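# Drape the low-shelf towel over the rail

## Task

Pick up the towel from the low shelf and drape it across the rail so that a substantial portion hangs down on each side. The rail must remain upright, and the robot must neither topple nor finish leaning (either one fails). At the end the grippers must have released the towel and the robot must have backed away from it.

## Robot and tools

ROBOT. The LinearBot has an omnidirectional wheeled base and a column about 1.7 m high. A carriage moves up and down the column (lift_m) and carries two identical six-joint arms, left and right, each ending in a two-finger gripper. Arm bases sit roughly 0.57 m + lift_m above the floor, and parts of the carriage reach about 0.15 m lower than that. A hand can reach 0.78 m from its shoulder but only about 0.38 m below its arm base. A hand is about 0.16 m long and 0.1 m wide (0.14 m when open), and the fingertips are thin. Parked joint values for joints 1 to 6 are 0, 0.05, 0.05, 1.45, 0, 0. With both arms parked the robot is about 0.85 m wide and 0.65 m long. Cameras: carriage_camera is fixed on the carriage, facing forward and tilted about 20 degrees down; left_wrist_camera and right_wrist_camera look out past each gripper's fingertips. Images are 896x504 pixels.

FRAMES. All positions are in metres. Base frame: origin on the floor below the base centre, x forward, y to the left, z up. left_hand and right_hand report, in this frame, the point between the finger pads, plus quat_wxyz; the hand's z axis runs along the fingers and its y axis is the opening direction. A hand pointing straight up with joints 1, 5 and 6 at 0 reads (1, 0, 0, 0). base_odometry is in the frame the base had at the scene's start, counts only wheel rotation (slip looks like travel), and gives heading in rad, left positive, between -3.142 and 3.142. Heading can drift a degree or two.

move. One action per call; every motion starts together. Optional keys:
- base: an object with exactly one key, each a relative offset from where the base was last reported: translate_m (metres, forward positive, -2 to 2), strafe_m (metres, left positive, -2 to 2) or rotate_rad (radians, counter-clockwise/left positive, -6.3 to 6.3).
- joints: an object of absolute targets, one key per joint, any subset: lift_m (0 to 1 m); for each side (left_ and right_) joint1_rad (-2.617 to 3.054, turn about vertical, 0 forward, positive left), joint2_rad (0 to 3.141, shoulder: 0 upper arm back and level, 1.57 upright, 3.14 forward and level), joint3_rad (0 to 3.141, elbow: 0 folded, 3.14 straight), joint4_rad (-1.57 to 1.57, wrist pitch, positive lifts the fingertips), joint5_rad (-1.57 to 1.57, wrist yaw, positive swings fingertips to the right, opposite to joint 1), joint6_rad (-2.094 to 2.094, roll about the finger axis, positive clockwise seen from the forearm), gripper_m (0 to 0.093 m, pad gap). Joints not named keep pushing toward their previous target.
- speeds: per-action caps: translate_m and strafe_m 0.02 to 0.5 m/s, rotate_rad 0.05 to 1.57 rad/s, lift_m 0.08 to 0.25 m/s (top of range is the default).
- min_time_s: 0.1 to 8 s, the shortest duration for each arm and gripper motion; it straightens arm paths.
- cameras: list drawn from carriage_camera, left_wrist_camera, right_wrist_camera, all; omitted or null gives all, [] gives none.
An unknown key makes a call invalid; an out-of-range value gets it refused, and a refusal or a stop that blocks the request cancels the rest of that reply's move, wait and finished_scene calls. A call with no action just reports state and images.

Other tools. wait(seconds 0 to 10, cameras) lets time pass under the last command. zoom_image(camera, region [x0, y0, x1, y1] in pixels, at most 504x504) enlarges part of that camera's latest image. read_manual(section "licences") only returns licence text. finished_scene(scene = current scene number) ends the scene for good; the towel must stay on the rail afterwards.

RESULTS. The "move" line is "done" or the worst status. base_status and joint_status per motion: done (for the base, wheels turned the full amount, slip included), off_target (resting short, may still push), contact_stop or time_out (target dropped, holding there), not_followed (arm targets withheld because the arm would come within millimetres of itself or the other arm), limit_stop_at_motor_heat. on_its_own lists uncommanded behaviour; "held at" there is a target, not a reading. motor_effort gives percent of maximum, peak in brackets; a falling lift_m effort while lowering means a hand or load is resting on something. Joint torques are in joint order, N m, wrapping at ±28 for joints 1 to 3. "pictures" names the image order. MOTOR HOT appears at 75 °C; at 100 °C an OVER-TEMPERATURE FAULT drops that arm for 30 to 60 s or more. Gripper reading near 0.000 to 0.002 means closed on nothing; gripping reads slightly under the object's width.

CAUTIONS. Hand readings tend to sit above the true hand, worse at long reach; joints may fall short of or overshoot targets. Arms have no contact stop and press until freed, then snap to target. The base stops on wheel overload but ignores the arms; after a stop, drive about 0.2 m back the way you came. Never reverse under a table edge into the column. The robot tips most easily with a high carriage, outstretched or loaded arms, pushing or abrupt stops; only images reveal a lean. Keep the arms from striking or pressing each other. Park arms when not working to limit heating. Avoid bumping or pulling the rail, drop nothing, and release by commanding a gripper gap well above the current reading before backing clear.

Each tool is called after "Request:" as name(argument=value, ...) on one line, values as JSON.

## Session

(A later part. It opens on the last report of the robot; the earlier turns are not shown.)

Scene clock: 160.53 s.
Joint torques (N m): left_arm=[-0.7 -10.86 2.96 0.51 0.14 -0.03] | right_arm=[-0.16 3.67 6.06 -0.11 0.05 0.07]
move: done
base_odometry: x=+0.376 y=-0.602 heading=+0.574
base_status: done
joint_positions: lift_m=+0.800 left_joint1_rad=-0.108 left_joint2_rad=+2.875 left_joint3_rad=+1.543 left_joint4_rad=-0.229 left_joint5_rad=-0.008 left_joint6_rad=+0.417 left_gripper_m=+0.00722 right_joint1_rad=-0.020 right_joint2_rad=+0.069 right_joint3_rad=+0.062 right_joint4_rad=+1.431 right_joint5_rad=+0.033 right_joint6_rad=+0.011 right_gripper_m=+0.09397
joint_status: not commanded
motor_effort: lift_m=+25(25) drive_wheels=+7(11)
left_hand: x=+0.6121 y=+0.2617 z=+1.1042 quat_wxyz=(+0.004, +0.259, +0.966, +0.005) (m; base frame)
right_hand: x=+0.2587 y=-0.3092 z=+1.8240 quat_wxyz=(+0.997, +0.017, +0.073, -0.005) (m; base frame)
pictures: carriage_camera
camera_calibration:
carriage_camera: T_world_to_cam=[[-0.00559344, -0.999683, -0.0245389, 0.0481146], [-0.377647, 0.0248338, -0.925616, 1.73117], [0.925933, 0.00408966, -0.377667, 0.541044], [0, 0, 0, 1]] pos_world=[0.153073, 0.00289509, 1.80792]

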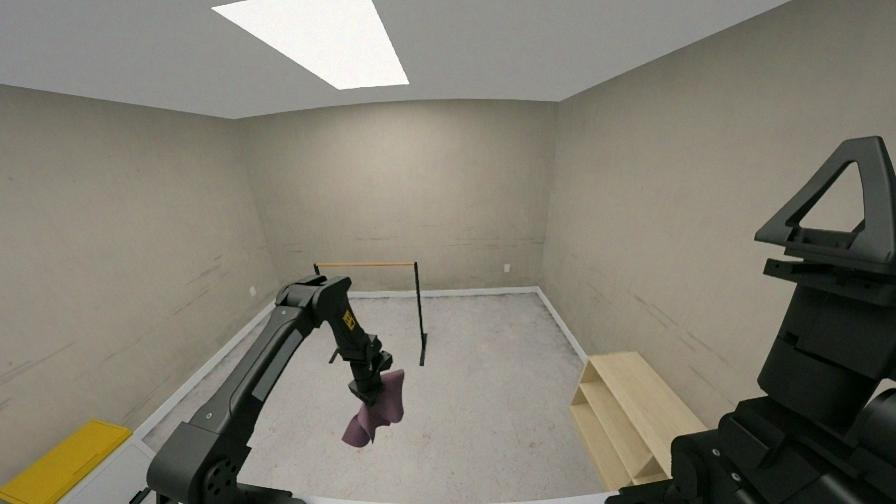

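Request:
move(base={"strafe_m": 0.65}, speeds={"strafe_m": 0.25}, joints={"right_joint1_rad": 0, "right_joint2_rad": 1.57, "right_joint3_rad": 0.283, "right_joint4_rad": 0.939, "right_joint5_rad": 0, "right_joint6_rad": 0, "right_gripper_m": 0.093, "left_joint1_rad": -0.3, "left_joint2_rad": 2.878, "left_joint3_rad": 1.512, "left_joint4_rad": -0.204, "left_joint5_rad": 0, "left_joint6_rad": 1.27}, min_time_s=4, cameras=["carriage_camera"])

Request:
move(base={"translate_m": 0.5}, speeds={"translate_m": 0.2}, joints={"right_joint1_rad": 0, "right_joint2_rad": 3.005, "right_joint3_rad": 1.489, "right_joint4_rad": 1.516, "right_joint5_rad": -1.5, "right_joint6_rad": 0, "right_gripper_m": 0.093}, min_time_s=4, cameras=["carriage_camera", "right_wrist_camera"])

Scene clock: 178.93 s.
Joint torques (N m): left_arm=[-0.75 -11.33 2.39 0.59 0.18 0.06] | right_arm=[0.34 -4.31 6.41 1.8 -0.01 -0.07]
move: done
base_odometry: x=+0.023 y=-0.057 heading=+0.575
base_status: done
joint_positions: lift_m=+0.800 left_joint1_rad=-0.296 left_joint2_rad=+2.875 left_joint3_rad=+1.517 left_joint4_rad=-0.224 left_joint5_rad=-0.007 left_joint6_rad=+1.260 left_gripper_m=+0.00721 right_joint1_rad=-0.006 right_joint2_rad=+1.556 right_joint3_rad=+0.267 right_joint4_rad=+0.961 right_joint5_rad=+0.008 right_joint6_rad=+0.011 right_gripper_m=+0.09314
joint_status: all done
motor_effort: lift_m=+25(25) drive_wheels=-7(16)
left_hand: x=+0.5871 y=+0.1927 z=+1.1013 quat_wxyz=(-0.006, +0.702, +0.713, +0.001) (m; base frame)
right_hand: x=+0.5955 y=-0.3065 z=+1.4706 quat_wxyz=(+0.582, +0.009, +0.813, -0.002) (m; base frame)
pictures: carriage_camera
camera_calibration:
carriage_camera: T_world_to_cam=[[-0.00559344, -0.999683, -0.0245389, 0.0481146], [-0.377647, 0.0248338, -0.925616, 1.73117], [0.925933, 0.00408966, -0.377667, 0.541044], [0, 0, 0, 1]] pos_world=[0.153073, 0.00289509, 1.80792]

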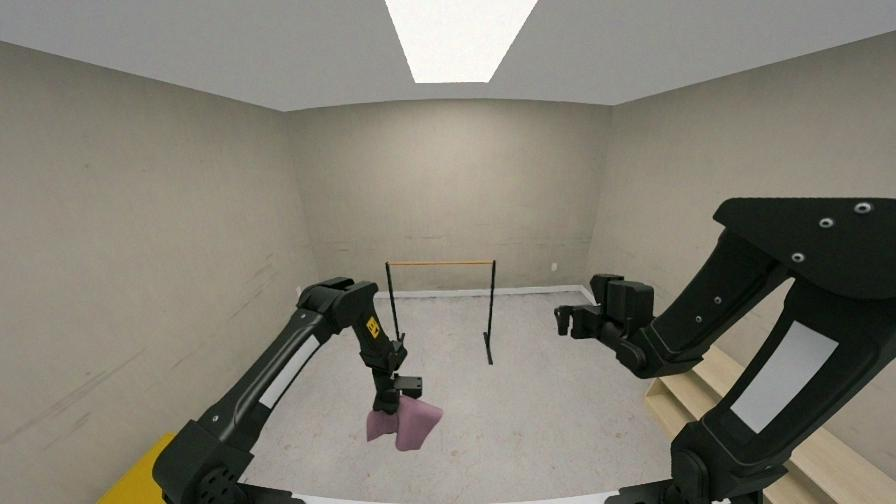

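Scene clock: 183.23 s.
Joint torques (N m): left_arm=[-0.75 -11.32 2.65 0.52 0.19 0.03] | right_arm=[0.36 -11.28 4.22 1.5 -0.06 -0.06]
move: done
base_odometry: x=+0.442 y=+0.215 heading=+0.576
base_status: done
joint_positions: lift_m=+0.800 left_joint1_rad=-0.296 left_joint2_rad=+2.875 left_joint3_rad=+1.515 left_joint4_rad=-0.217 left_joint5_rad=-0.007 left_joint6_rad=+1.261 left_gripper_m=+0.00721 right_joint1_rad=-0.006 right_joint2_rad=+2.978 right_joint3_rad=+1.477 right_joint4_rad=+1.505 right_joint5_rad=-1.490 right_joint6_rad=+0.011 right_gripper_m=+0.09314
joint_status: all done
motor_effort: lift_m=+25(25) drive_wheels=-5(12)
left_hand: x=+0.5874 y=+0.1924 z=+1.1010 quat_wxyz=(-0.005, +0.702, +0.712, +0.002) (m; base frame)
right_hand: x=+0.6672 y=-0.1342 z=+1.3074 quat_wxyz=(+0.519, -0.476, +0.523, +0.480) (m; base frame)
pictures: carriage_camera, right_wrist_camera
camera_calibration:
carriage_camera: T_world_to_cam=[[-0.00559344, -0.999683, -0.0245389, 0.0481146], [-0.377647, 0.0248338, -0.925616, 1.73117], [0.925933, 0.00408966, -0.377667, 0.541044], [0, 0, 0, 1]] pos_world=[0.153073, 0.00289509, 1.80792]
right_wrist_camera: T_world_to_cam=[[0.99917, -0.0279258, -0.0296454, -0.622281], [-0.0402973, -0.572401, -0.818983, 1.03276], [0.00590172, 0.819498, -0.573051, 0.981883], [0, 0, 0, 1]] pos_world=[0.657587, -0.230876, 1.39004]

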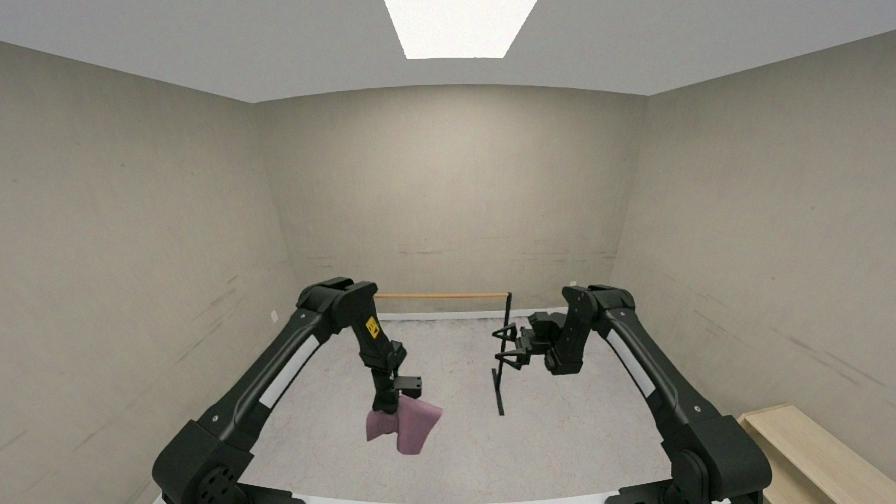

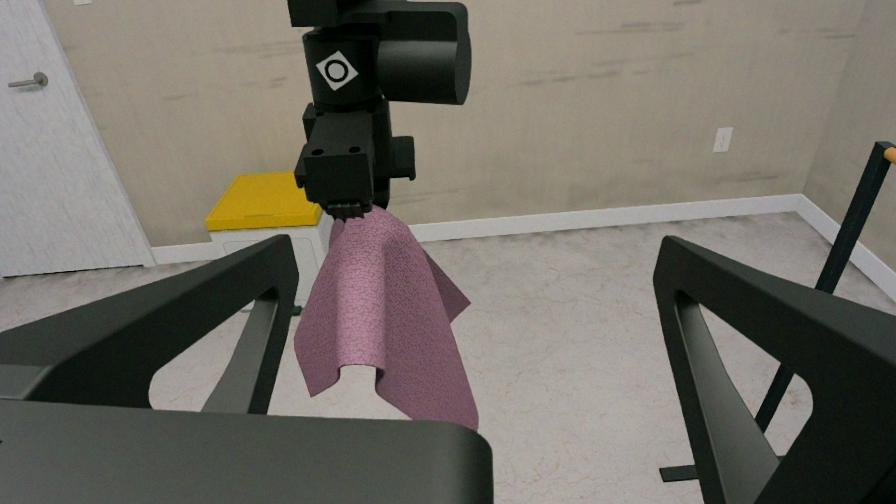

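Request:
zoom_image(camera="right_wrist_camera", region=[250, 170, 550, 450])

Request:
zoom_image(camera="carriage_camera", region=[320, 350, 480, 480])

Scaled by 1.680 from the camera's 896x504 image, which has a finer 1280x720 frame.

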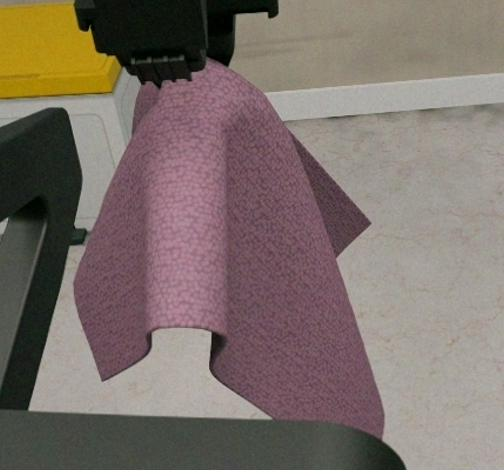

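Scaled by 3.150 from the camera's 896x504 image, which has a finer 1280x720 frame.

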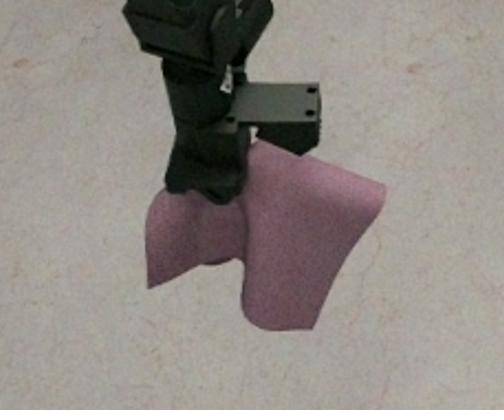

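Request:
move(joints={"lift_m": 1.0}, speeds={"lift_m": 0.15}, cameras=[])

Request:
move(base={"translate_m": 0.7}, speeds={"translate_m": 0.15}, cameras=["carriage_camera", "right_wrist_camera"])

Scene clock: 199.43 s.
Joint torques (N m): left_arm=[-0.65 -11.38 2.76 0.5 0.17 0.01] | right_arm=[0.35 -12.56 3.45 1.35 -0.05 -0.05]
move: done
base_odometry: x=+0.442 y=+0.215 heading=+0.576
base_status: not commanded
joint_positions: lift_m=+1.000 left_joint1_rad=-0.296 left_joint2_rad=+2.875 left_joint3_rad=+1.513 left_joint4_rad=-0.214 left_joint5_rad=-0.007 left_joint6_rad=+1.262 left_gripper_m=+0.00721 right_joint1_rad=-0.006 right_joint2_rad=+2.991 right_joint3_rad=+1.483 right_joint4_rad=+1.515 right_joint5_rad=-1.493 right_joint6_rad=+0.011 right_gripper_m=+0.09314
joint_status: all done
motor_effort: lift_m=+25(30) drive_wheels=-5(6)
left_hand: x=+0.5875 y=+0.1924 z=+1.3008 quat_wxyz=(-0.004, +0.702, +0.712, +0.002) (m; base frame)
right_hand: x=+0.6657 y=-0.1342 z=+1.5041 quat_wxyz=(+0.520, -0.478, +0.521, +0.480) (m; base frame)
pictures: none
No camera images: "cameras" was empty.

Scene clock: 205.00 s.
Joint torques (N m): left_arm=[-0.59 -11.26 2.76 0.48 0.19 -0.01] | right_arm=[0.24 -12.41 3.63 1.39 -0.03 -0.05]
move: done
base_odometry: x=+1.029 y=+0.597 heading=+0.577
base_status: done
joint_positions: lift_m=+1.000 left_joint1_rad=-0.296 left_joint2_rad=+2.875 left_joint3_rad=+1.513 left_joint4_rad=-0.214 left_joint5_rad=-0.007 left_joint6_rad=+1.262 left_gripper_m=+0.00721 right_joint1_rad=-0.004 right_joint2_rad=+2.991 right_joint3_rad=+1.483 right_joint4_rad=+1.515 right_joint5_rad=-1.493 right_joint6_rad=+0.011 right_gripper_m=+0.09314
joint_status: not commanded
motor_effort: lift_m=+25(25) drive_wheels=-4(12)
left_hand: x=+0.5875 y=+0.1922 z=+1.3008 quat_wxyz=(-0.004, +0.703, +0.712, +0.002) (m; base frame)
right_hand: x=+0.6653 y=-0.1333 z=+1.5041 quat_wxyz=(+0.519, -0.478, +0.521, +0.480) (m; base frame)
pictures: carriage_camera, right_wrist_camera
camera_calibration:
carriage_camera: T_world_to_cam=[[-0.00559344, -0.999683, -0.0245389, 0.0530226], [-0.377647, 0.0248338, -0.925616, 1.9163], [0.925933, 0.00408966, -0.377667, 0.61658], [0, 0, 0, 1]] pos_world=[0.153073, 0.00289509, 2.00793]
right_wrist_camera: T_world_to_cam=[[0.999421, -0.0225901, -0.0254513, -0.620313], [-0.0338029, -0.572631, -0.819116, 1.19016], [0.00392968, 0.819502, -0.573063, 1.09522], [0, 0, 0, 1]] pos_world=[0.65588, -0.230019, 1.58672]

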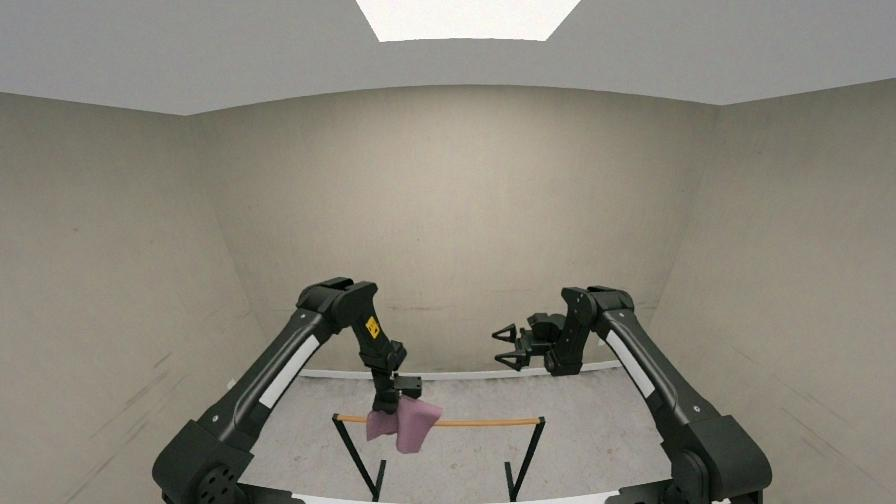

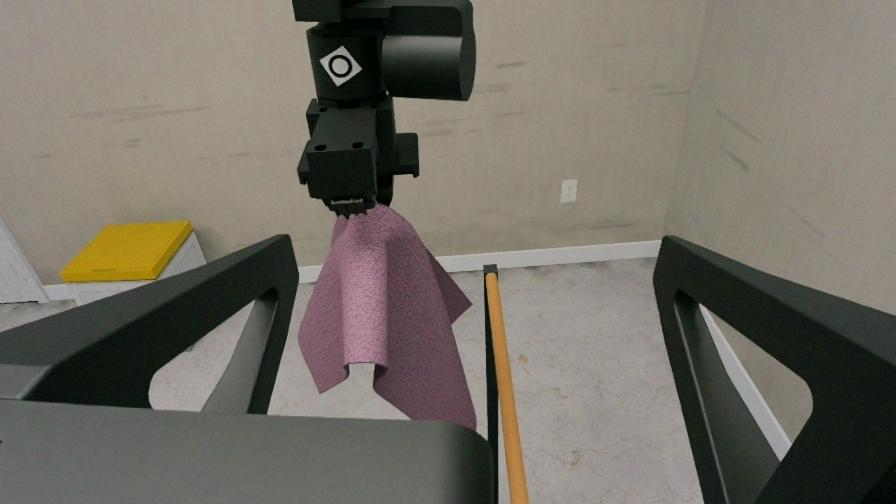

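Request:
move(base={"translate_m": 0.143}, speeds={"translate_m": 0.08}, cameras=["right_wrist_camera", "carriage_camera"])

Request:
zoom_image(camera="right_wrist_camera", region=[270, 180, 570, 460])

Scene clock: 211.77 s.
Joint torques (N m): left_arm=[-0.59 -11.26 2.8 0.46 0.19 0.02] | right_arm=[0.12 -12.45 3.66 1.39 -0.01 -0.06]
move: done
base_odometry: x=+1.148 y=+0.676 heading=+0.577
base_status: done
joint_positions: lift_m=+1.000 left_joint1_rad=-0.296 left_joint2_rad=+2.875 left_joint3_rad=+1.513 left_joint4_rad=-0.213 left_joint5_rad=-0.007 left_joint6_rad=+1.262 left_gripper_m=+0.00721 right_joint1_rad=-0.003 right_joint2_rad=+2.991 right_joint3_rad=+1.483 right_joint4_rad=+1.515 right_joint5_rad=-1.494 right_joint6_rad=+0.011 right_gripper_m=+0.09314
joint_status: not commanded
motor_effort: lift_m=+25(25) drive_wheels=+5(12)
left_hand: x=+0.5876 y=+0.1922 z=+1.3008 quat_wxyz=(-0.004, +0.703, +0.712, +0.002) (m; base frame)
right_hand: x=+0.6651 y=-0.1330 z=+1.5041 quat_wxyz=(+0.519, -0.479, +0.520, +0.481) (m; base frame)
pictures: carriage_camera, right_wrist_camera
camera_calibration:
carriage_camera: T_world_to_cam=[[-0.00559344, -0.999683, -0.0245389, 0.0530226], [-0.377647, 0.0248338, -0.925616, 1.9163], [0.925933, 0.00408966, -0.377667, 0.61658], [0, 0, 0, 1]] pos_world=[0.153073, 0.00289509, 2.00793]
right_wrist_camera: T_world_to_cam=[[0.999454, -0.0210652, -0.0254512, -0.619864], [-0.0329291, -0.572687, -0.819112, 1.18976], [0.0026792, 0.819503, -0.573068, 1.09577], [0, 0, 0, 1]] pos_world=[0.655768, -0.229683, 1.58672]

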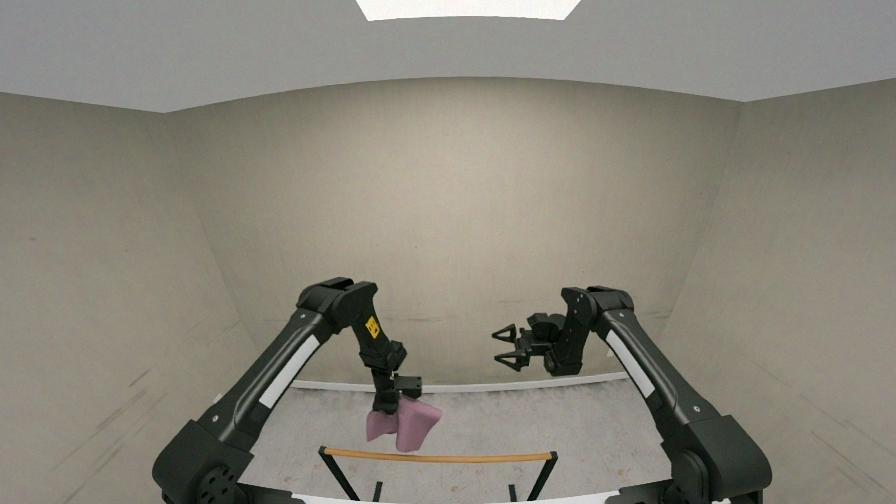

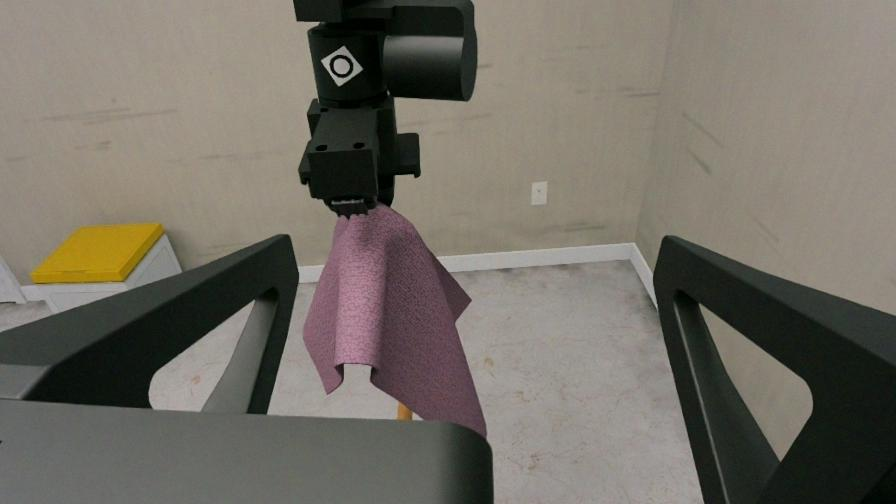

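Scaled by 1.680 from the camera's 896x504 image, which has a finer 1280x720 frame.

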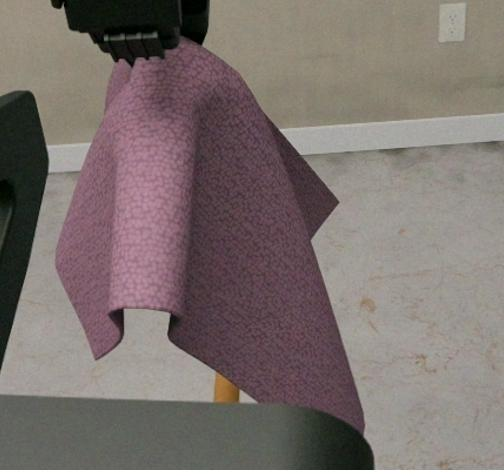

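Request:
move(joints={"lift_m": 0.86}, speeds={"lift_m": 0.1}, cameras=["right_wrist_camera"])

Request:
zoom_image(camera="right_wrist_camera", region=[270, 180, 570, 460])

Scene clock: 219.23 s.
Joint torques (N m): left_arm=[-0.76 -11.41 2.85 0.43 0.18 0.02] | right_arm=[0.08 -12.59 3.47 1.36 -0.01 -0.06]
move: done
base_odometry: x=+1.148 y=+0.676 heading=+0.577
base_status: not commanded
joint_positions: lift_m=+0.860 left_joint1_rad=-0.296 left_joint2_rad=+2.875 left_joint3_rad=+1.511 left_joint4_rad=-0.208 left_joint5_rad=-0.007 left_joint6_rad=+1.262 left_gripper_m=+0.00721 right_joint1_rad=-0.003 right_joint2_rad=+2.992 right_joint3_rad=+1.486 right_joint4_rad=+1.518 right_joint5_rad=-1.495 right_joint6_rad=+0.011 right_gripper_m=+0.09314
joint_status: all done
motor_effort: lift_m=+20(21) drive_wheels=+5(5)
left_hand: x=+0.5880 y=+0.1921 z=+1.1611 quat_wxyz=(-0.002, +0.703, +0.712, +0.003) (m; base frame)
right_hand: x=+0.6651 y=-0.1329 z=+1.3644 quat_wxyz=(+0.520, -0.480, +0.519, +0.480) (m; base frame)
pictures: right_wrist_camera
camera_calibration:
right_wrist_camera: T_world_to_cam=[[0.999551, -0.0203031, -0.0220193, -0.628098], [-0.0296798, -0.572726, -0.819209, 1.07334], [0.00402148, 0.819495, -0.573072, 1.01484], [0, 0, 0, 1]] pos_world=[0.655591, -0.229679, 1.44703]

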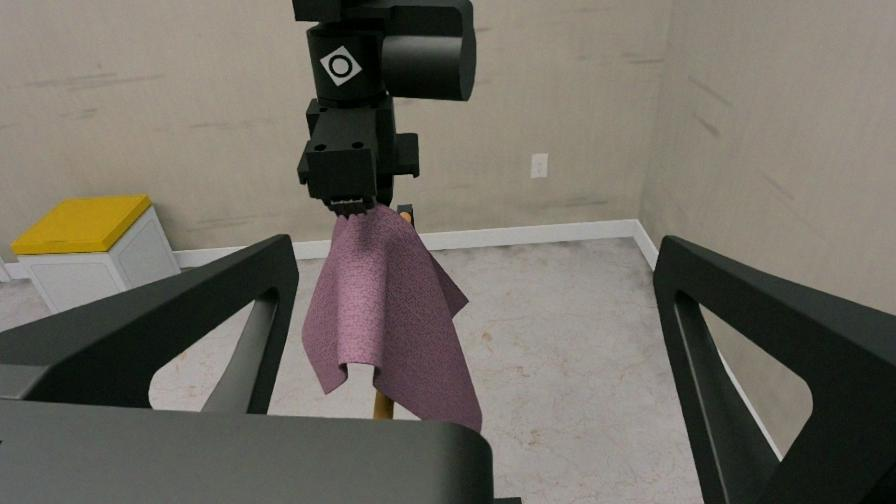

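Scaled by 1.680 from the camera's 896x504 image, which has a finer 1280x720 frame.

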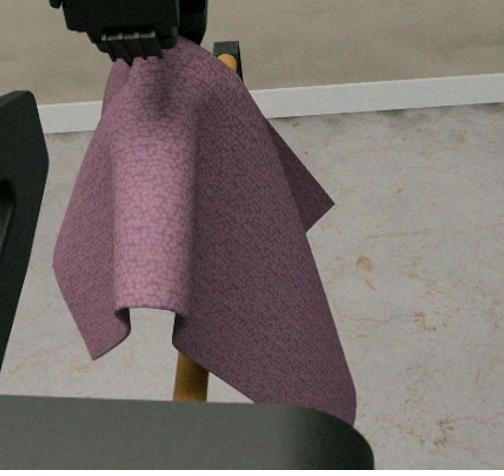

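Request:
move(base={"translate_m": -0.01}, speeds={"translate_m": 0.03}, cameras=[])

Request:
move(joints={"lift_m": 0.81}, speeds={"lift_m": 0.08}, cameras=["right_wrist_camera"])

Request:
zoom_image(camera="right_wrist_camera", region=[270, 180, 570, 460])

Scene clock: 226.53 s.
Joint torques (N m): left_arm=[-0.66 -11.29 2.86 0.43 0.2 0.02] | right_arm=[0.02 -12.71 3.43 1.36 -0.01 -0.07]
move: done
base_odometry: x=+1.140 y=+0.670 heading=+0.578
base_status: done
joint_positions: lift_m=+0.860 left_joint1_rad=-0.297 left_joint2_rad=+2.875 left_joint3_rad=+1.511 left_joint4_rad=-0.208 left_joint5_rad=-0.007 left_joint6_rad=+1.262 left_gripper_m=+0.00721 right_joint1_rad=-0.003 right_joint2_rad=+2.992 right_joint3_rad=+1.486 right_joint4_rad=+1.518 right_joint5_rad=-1.495 right_joint6_rad=+0.011 right_gripper_m=+0.09314
joint_status: not commanded
motor_effort: lift_m=+21(21) drive_wheels=+4(11)
left_hand: x=+0.5879 y=+0.1918 z=+1.1611 quat_wxyz=(-0.002, +0.703, +0.711, +0.003) (m; base frame)
right_hand: x=+0.6650 y=-0.1328 z=+1.3644 quat_wxyz=(+0.519, -0.480, +0.519, +0.480) (m; base frame)
pictures: none
No camera images: "cameras" was empty.

Scene clock: 227.77 s.
Joint torques (N m): left_arm=[-0.64 -11.19 2.93 0.4 0.19 0.01] | right_arm=[0.13 -12.59 3.41 1.35 0 -0.08]
move: done
base_odometry: x=+1.140 y=+0.670 heading=+0.578
base_status: not commanded
joint_positions: lift_m=+0.810 left_joint1_rad=-0.297 left_joint2_rad=+2.875 left_joint3_rad=+1.510 left_joint4_rad=-0.206 left_joint5_rad=-0.007 left_joint6_rad=+1.262 left_gripper_m=+0.00721 right_joint1_rad=-0.003 right_joint2_rad=+2.993 right_joint3_rad=+1.486 right_joint4_rad=+1.519 right_joint5_rad=-1.496 right_joint6_rad=+0.011 right_gripper_m=+0.09314
joint_status: all done
motor_effort: lift_m=+20(20) drive_wheels=+4(5)
left_hand: x=+0.5881 y=+0.1917 z=+1.1111 quat_wxyz=(-0.001, +0.703, +0.711, +0.003) (m; base frame)
right_hand: x=+0.6648 y=-0.1328 z=+1.3144 quat_wxyz=(+0.520, -0.480, +0.519, +0.480) (m; base frame)
pictures: right_wrist_camera
camera_calibration:
right_wrist_camera: T_world_to_cam=[[0.999598, -0.0191595, -0.0208751, -0.630321], [-0.0280868, -0.572769, -0.819235, 1.0314], [0.00373949, 0.819493, -0.573077, 0.986206], [0, 0, 0, 1]] pos_world=[0.655349, -0.229509, 1.39698]

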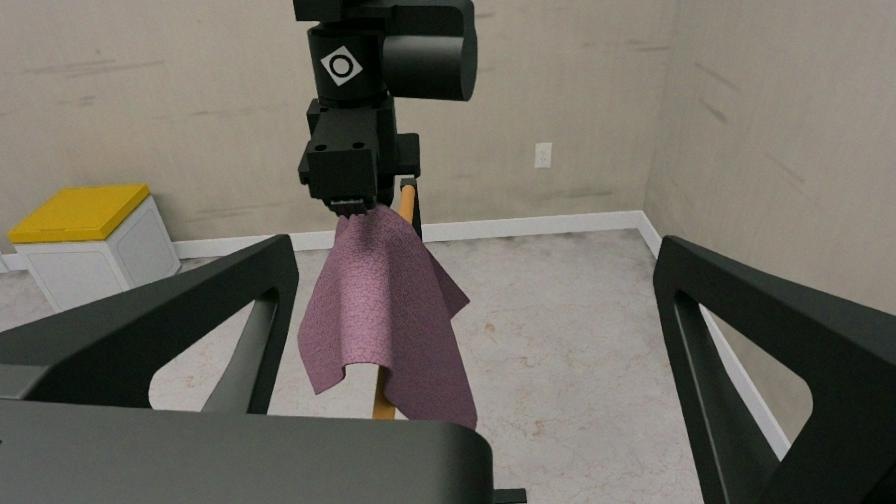

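Scaled by 1.680 from the camera's 896x504 image, which has a finer 1280x720 frame.

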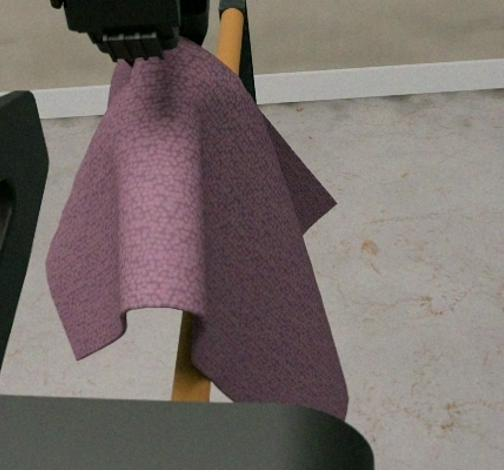

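Request:
move(joints={"lift_m": 0.76}, speeds={"lift_m": 0.08}, cameras=["right_wrist_camera", "carriage_camera"])

Request:
zoom_image(camera="right_wrist_camera", region=[270, 180, 570, 460])

Scene clock: 235.43 s.
Joint torques (N m): left_arm=[-0.57 -11.25 3 0.42 0.2 0.02] | right_arm=[0.08 -12.67 3.37 1.34 0.01 -0.06]
move: done
base_odometry: x=+1.140 y=+0.670 heading=+0.578
base_status: not commanded
joint_positions: lift_m=+0.760 left_joint1_rad=-0.297 left_joint2_rad=+2.875 left_joint3_rad=+1.510 left_joint4_rad=-0.204 left_joint5_rad=-0.007 left_joint6_rad=+1.262 left_gripper_m=+0.00721 right_joint1_rad=-0.003 right_joint2_rad=+2.994 right_joint3_rad=+1.487 right_joint4_rad=+1.520 right_joint5_rad=-1.496 right_joint6_rad=+0.011 right_gripper_m=+0.09314
joint_status: all done
motor_effort: lift_m=+20(20) drive_wheels=+4(4)
left_hand: x=+0.5884 y=+0.1917 z=+1.0611 quat_wxyz=(-0.001, +0.703, +0.711, +0.004) (m; base frame)
right_hand: x=+0.6648 y=-0.1328 z=+1.2642 quat_wxyz=(+0.520, -0.480, +0.518, +0.480) (m; base frame)
pictures: carriage_camera, right_wrist_camera
camera_calibration:
carriage_camera: T_world_to_cam=[[-0.00559344, -0.999683, -0.0245389, 0.0471478], [-0.377647, 0.0248338, -0.925616, 1.69471], [0.925933, 0.00408966, -0.377667, 0.526164], [0, 0, 0, 1]] pos_world=[0.153073, 0.00289509, 1.76852]
right_wrist_camera: T_world_to_cam=[[0.999621, -0.0187783, -0.0201123, -0.63226], [-0.0272433, -0.572785, -0.819252, 0.989791], [0.00386412, 0.81949, -0.57308, 0.957391], [0, 0, 0, 1]] pos_world=[0.655286, -0.229507, 1.34683]

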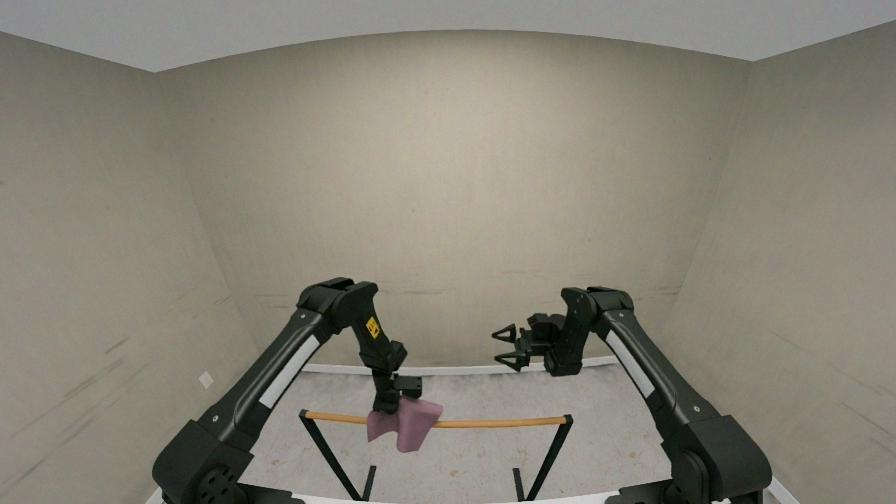

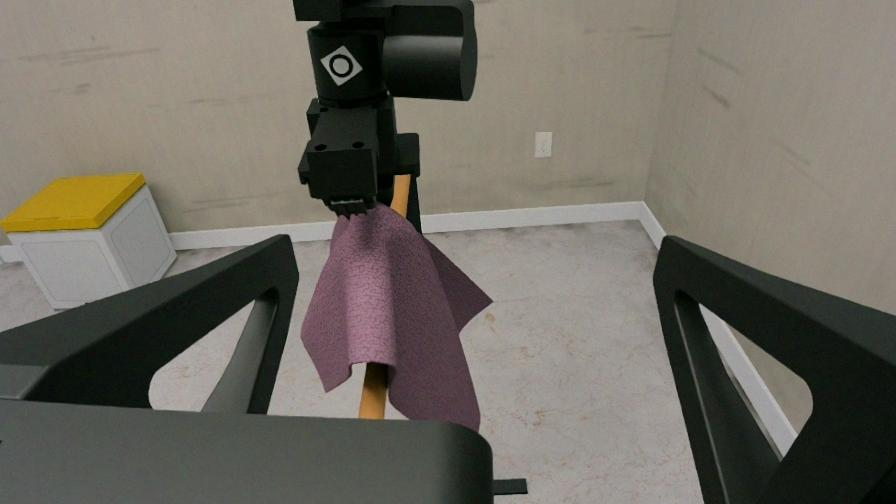

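Scaled by 1.680 from the camera's 896x504 image, which has a finer 1280x720 frame.

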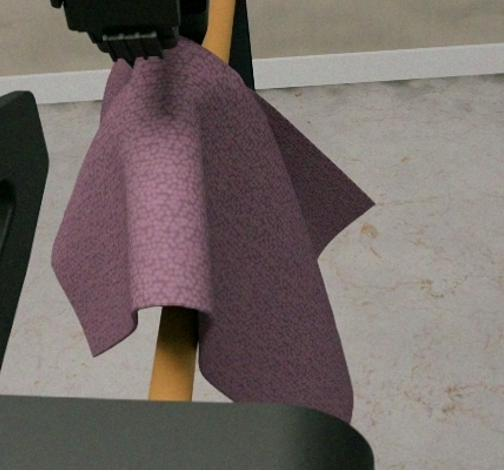

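Request:
zoom_image(camera="carriage_camera", region=[320, 350, 480, 480])

Scaled by 3.150 from the camera's 896x504 image, which has a finer 1280x720 frame.

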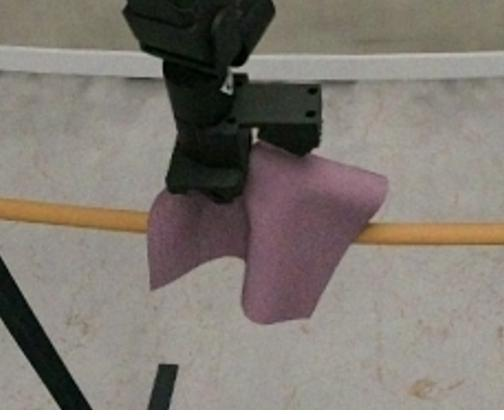

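Request:
move(joints={"lift_m": 0.73}, speeds={"lift_m": 0.08}, cameras=["right_wrist_camera", "carriage_camera"])

Request:
zoom_image(camera="right_wrist_camera", region=[270, 160, 570, 440])

Request:
zoom_image(camera="carriage_camera", region=[320, 350, 480, 480])

Scene clock: 242.47 s.
Joint torques (N m): left_arm=[-0.51 -11.26 2.95 0.4 0.2 0.01] | right_arm=[0.03 -12.75 3.29 1.34 0 -0.06]
move: done
base_odometry: x=+1.140 y=+0.670 heading=+0.578
base_status: not commanded
joint_positions: lift_m=+0.730 left_joint1_rad=-0.297 left_joint2_rad=+2.875 left_joint3_rad=+1.511 left_joint4_rad=-0.203 left_joint5_rad=-0.007 left_joint6_rad=+1.262 left_gripper_m=+0.00721 right_joint1_rad=-0.003 right_joint2_rad=+2.995 right_joint3_rad=+1.488 right_joint4_rad=+1.520 right_joint5_rad=-1.496 right_joint6_rad=+0.011 right_gripper_m=+0.09314
joint_status: all done
motor_effort: lift_m=+20(21) drive_wheels=+4(4)
left_hand: x=+0.5889 y=+0.1915 z=+1.0311 quat_wxyz=(+0.000, +0.703, +0.711, +0.004) (m; base frame)
right_hand: x=+0.6648 y=-0.1328 z=+1.2340 quat_wxyz=(+0.520, -0.481, +0.518, +0.480) (m; base frame)
pictures: carriage_camera, right_wrist_camera
camera_calibration:
carriage_camera: T_world_to_cam=[[-0.00559344, -0.999683, -0.0245389, 0.0464108], [-0.377647, 0.0248338, -0.925616, 1.6669], [0.925933, 0.00408966, -0.377667, 0.51482], [0, 0, 0, 1]] pos_world=[0.153073, 0.00289509, 1.73848]
right_wrist_camera: T_world_to_cam=[[0.999628, -0.0183971, -0.0201123, -0.632786], [-0.0270249, -0.5728, -0.81925, 0.964872], [0.00355153, 0.819489, -0.573084, 0.940272], [0, 0, 0, 1]] pos_world=[0.655287, -0.229505, 1.3166]

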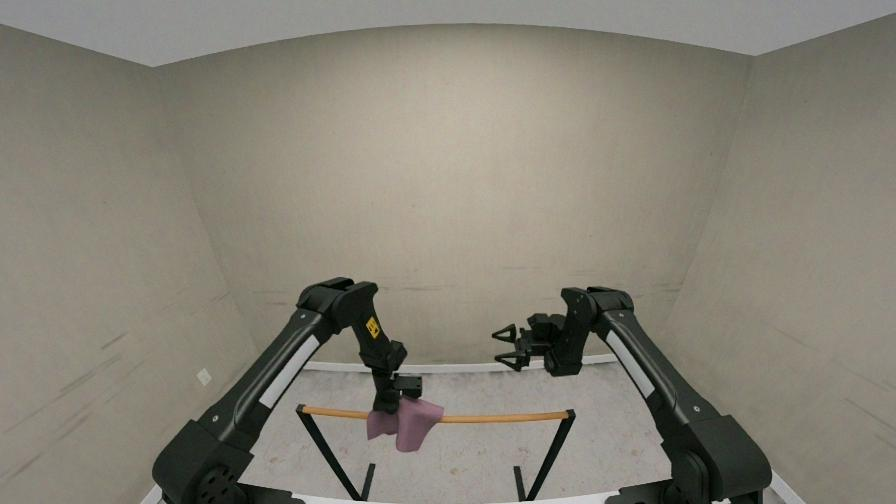

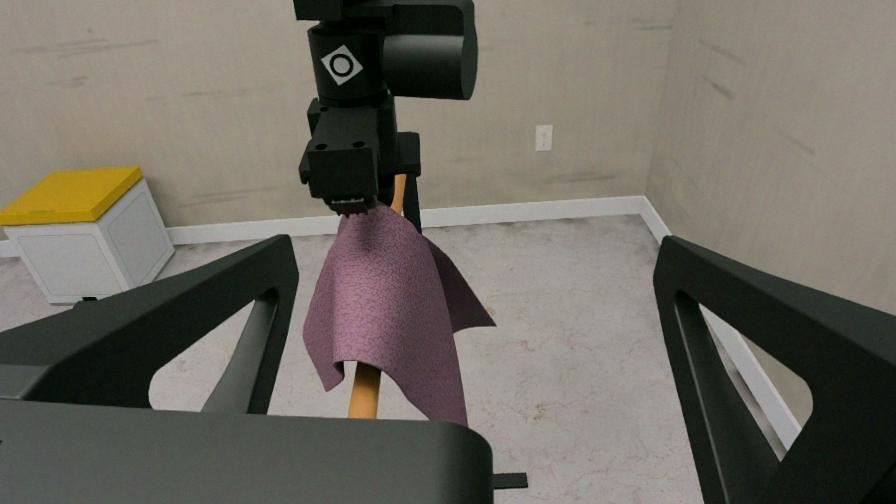

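Scaled by 1.680 from the camera's 896x504 image, which has a finer 1280x720 frame.

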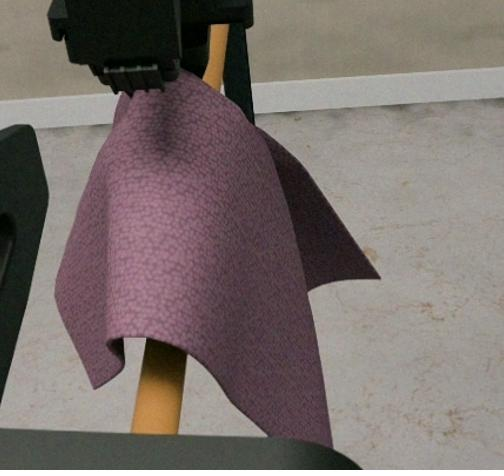

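Scaled by 3.150 from the camera's 896x504 image, which has a finer 1280x720 frame.

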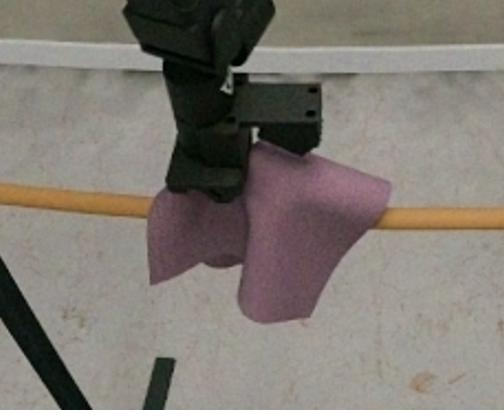

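Request:
move(joints={"lift_m": 0.765}, speeds={"lift_m": 0.08}, cameras=[])

Request:
move(base={"translate_m": -0.025}, speeds={"translate_m": 0.04}, cameras=[])

Request:
move(joints={"lift_m": 0.725}, speeds={"lift_m": 0.08}, cameras=["right_wrist_camera"])

Request:
zoom_image(camera="right_wrist_camera", region=[270, 160, 570, 440])

Scene clock: 258.00 s.
Joint torques (N m): left_arm=[-0.65 -11.25 3 0.39 0.18 0] | right_arm=[0.13 -12.62 3.45 1.33 0.01 -0.04]
move: done
base_odometry: x=+1.140 y=+0.670 heading=+0.578
base_status: not commanded
joint_positions: lift_m=+0.765 left_joint1_rad=-0.297 left_joint2_rad=+2.875 left_joint3_rad=+1.510 left_joint4_rad=-0.203 left_joint5_rad=-0.007 left_joint6_rad=+1.262 left_gripper_m=+0.00721 right_joint1_rad=-0.003 right_joint2_rad=+2.996 right_joint3_rad=+1.488 right_joint4_rad=+1.521 right_joint5_rad=-1.496 right_joint6_rad=+0.011 right_gripper_m=+0.09314
joint_status: all done
motor_effort: lift_m=+24(30) drive_wheels=-3(4)
left_hand: x=+0.5885 y=+0.1916 z=+1.0655 quat_wxyz=(-0.001, +0.703, +0.711, +0.004) (m; base frame)
right_hand: x=+0.6646 y=-0.1328 z=+1.2681 quat_wxyz=(+0.520, -0.480, +0.518, +0.480) (m; base frame)
pictures: none
No camera images: "cameras" was empty.

Scene clock: 259.33 s.
Joint torques (N m): left_arm=[-0.57 -11.32 3.03 0.41 0.18 0] | right_arm=[0.12 -12.83 3.15 1.35 0.03 -0.06]
move: done
base_odometry: x=+1.119 y=+0.657 heading=+0.578
base_status: done
joint_positions: lift_m=+0.765 left_joint1_rad=-0.297 left_joint2_rad=+2.875 left_joint3_rad=+1.510 left_joint4_rad=-0.203 left_joint5_rad=-0.007 left_joint6_rad=+1.262 left_gripper_m=+0.00721 right_joint1_rad=-0.003 right_joint2_rad=+2.996 right_joint3_rad=+1.488 right_joint4_rad=+1.521 right_joint5_rad=-1.496 right_joint6_rad=+0.011 right_gripper_m=+0.09314
joint_status: not commanded
motor_effort: lift_m=+24(25) drive_wheels=+1(10)
left_hand: x=+0.5884 y=+0.1915 z=+1.0655 quat_wxyz=(-0.001, +0.703, +0.711, +0.004) (m; base frame)
right_hand: x=+0.6645 y=-0.1328 z=+1.2681 quat_wxyz=(+0.520, -0.480, +0.518, +0.480) (m; base frame)
pictures: none
No camera images: "cameras" was empty.

Scene clock: 260.40 s.
Joint torques (N m): left_arm=[-0.54 -11.33 2.82 0.37 0.17 0] | right_arm=[0.05 -12.9 3.21 1.32 0.03 -0.05]
move: done
base_odometry: x=+1.119 y=+0.657 heading=+0.578
base_status: not commanded
joint_positions: lift_m=+0.725 left_joint1_rad=-0.297 left_joint2_rad=+2.875 left_joint3_rad=+1.511 left_joint4_rad=-0.201 left_joint5_rad=-0.007 left_joint6_rad=+1.262 left_gripper_m=+0.00721 right_joint1_rad=-0.003 right_joint2_rad=+2.997 right_joint3_rad=+1.489 right_joint4_rad=+1.521 right_joint5_rad=-1.496 right_joint6_rad=+0.011 right_gripper_m=+0.09314
joint_status: all done
motor_effort: lift_m=+20(20) drive_wheels=+1(1)
left_hand: x=+0.5894 y=+0.1912 z=+1.0262 quat_wxyz=(+0.001, +0.703, +0.711, +0.004) (m; base frame)
right_hand: x=+0.6647 y=-0.1328 z=+1.2284 quat_wxyz=(+0.520, -0.480, +0.518, +0.480) (m; base frame)
pictures: right_wrist_camera
camera_calibration:
right_wrist_camera: T_world_to_cam=[[0.999621, -0.0183971, -0.0204936, -0.632315], [-0.0273374, -0.572799, -0.81924, 0.960506], [0.00333291, 0.819489, -0.573085, 0.937229], [0, 0, 0, 1]] pos_world=[0.655209, -0.229505, 1.31104]

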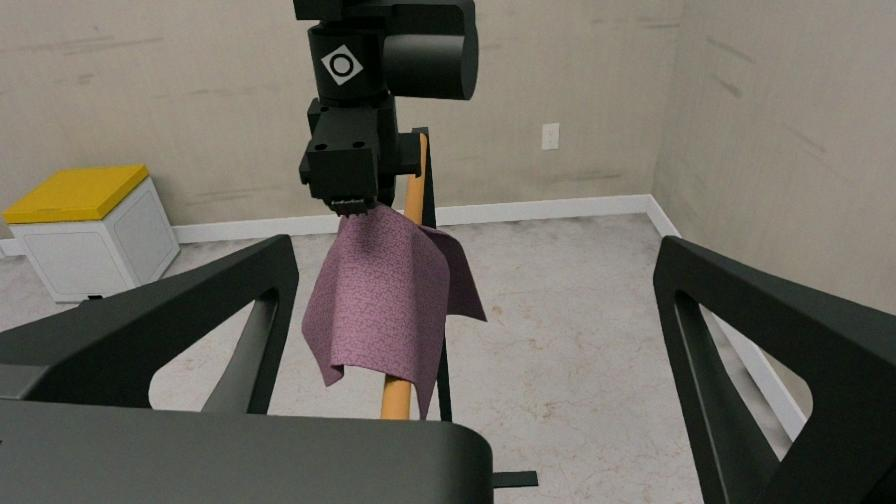

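Scaled by 1.680 from the camera's 896x504 image, which has a finer 1280x720 frame.

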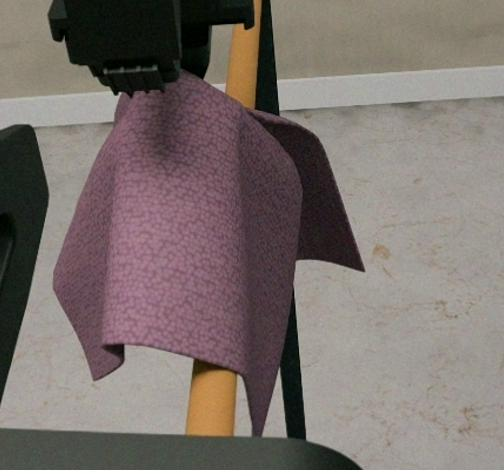

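Request:
move(joints={"right_joint6_rad": 1.57}, min_time_s=1.5, cameras=["right_wrist_camera"])

Scene clock: 274.70 s.
Joint torques (N m): left_arm=[-0.47 -11.28 2.89 0.39 0.2 0.01] | right_arm=[0.1 -13.01 3.3 1.43 0.02 0.14]
move: done
base_odometry: x=+1.119 y=+0.657 heading=+0.578
base_status: not commanded
joint_positions: lift_m=+0.725 left_joint1_rad=-0.297 left_joint2_rad=+2.875 left_joint3_rad=+1.511 left_joint4_rad=-0.201 left_joint5_rad=-0.007 left_joint6_rad=+1.262 left_gripper_m=+0.00721 right_joint1_rad=-0.003 right_joint2_rad=+2.997 right_joint3_rad=+1.489 right_joint4_rad=+1.521 right_joint5_rad=-1.496 right_joint6_rad=+1.553 right_gripper_m=+0.09314
joint_status: all done
motor_effort: lift_m=+20(20) drive_wheels=+0(0)
left_hand: x=+0.5894 y=+0.1912 z=+1.0262 quat_wxyz=(+0.001, +0.703, +0.711, +0.004) (m; base frame)
right_hand: x=+0.6647 y=-0.1328 z=+1.2284 quat_wxyz=(+0.038, +0.016, +0.707, +0.706) (m; base frame)
pictures: right_wrist_camera
camera_calibration:
right_wrist_camera: T_world_to_cam=[[0.0132486, 0.0589707, -0.998172, 1.23457], [-0.859755, -0.509019, -0.0414836, 0.566825], [-0.510534, 0.858733, 0.0439565, 0.525991], [0, 0, 0, 1]] pos_world=[0.739511, -0.235965, 1.2327]

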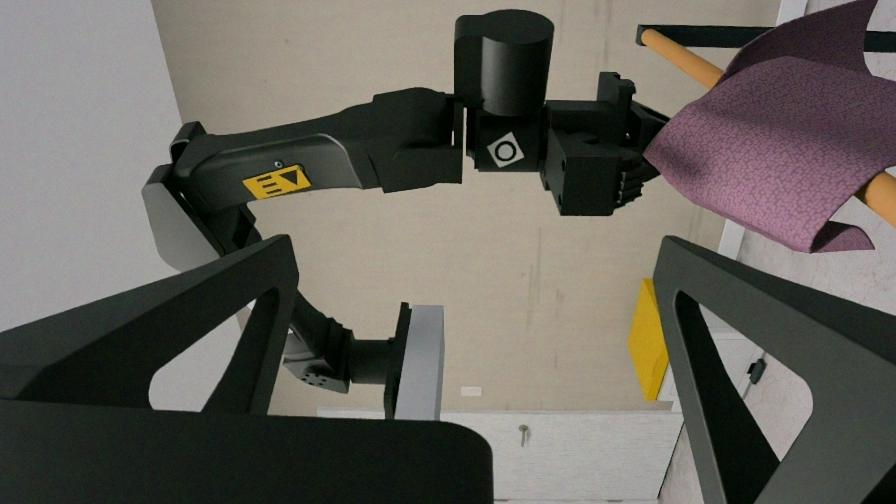

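Request:
move(joints={"right_joint4_rad": 0.716, "right_joint5_rad": -1.2, "right_joint6_rad": 0}, min_time_s=2, cameras=["right_wrist_camera"])

Scene clock: 292.27 s.
Joint torques (N m): left_arm=[-0.55 -11.28 2.95 0.4 0.18 0.01] | right_arm=[0.05 -12.86 3.18 1.21 -0.26 -0.2]
move: done
base_odometry: x=+1.119 y=+0.657 heading=+0.578
base_status: not commanded
joint_positions: lift_m=+0.725 left_joint1_rad=-0.297 left_joint2_rad=+2.875 left_joint3_rad=+1.511 left_joint4_rad=-0.201 left_joint5_rad=-0.007 left_joint6_rad=+1.262 left_gripper_m=+0.00721 right_joint1_rad=-0.003 right_joint2_rad=+2.997 right_joint3_rad=+1.489 right_joint4_rad=+0.737 right_joint5_rad=-1.212 right_joint6_rad=+0.017 right_gripper_m=+0.09314
joint_status: all done
motor_effort: lift_m=+20(20) drive_wheels=+0(0)
left_hand: x=+0.5894 y=+0.1912 z=+1.0262 quat_wxyz=(+0.001, +0.703, +0.711, +0.004) (m; base frame)
right_hand: x=+0.6742 y=-0.1433 z=+1.1336 quat_wxyz=(+0.316, -0.214, +0.759, +0.527) (m; base frame)
pictures: right_wrist_camera
camera_calibration:
right_wrist_camera: T_world_to_cam=[[0.656525, -0.297282, -0.693252, 0.310035], [-0.715622, -0.536012, -0.447856, 0.925397], [-0.238452, 0.790136, -0.564647, 1.04074], [0, 0, 0, 1]] pos_world=[0.706855, -0.234132, 1.21703]

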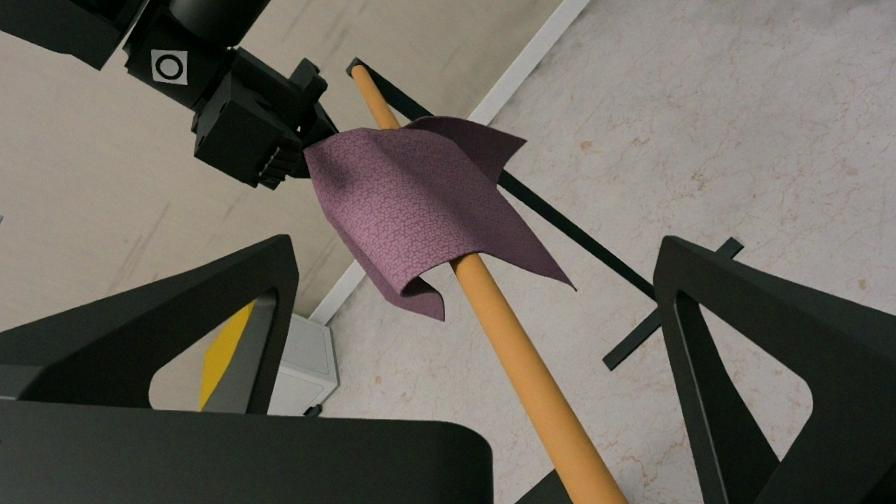

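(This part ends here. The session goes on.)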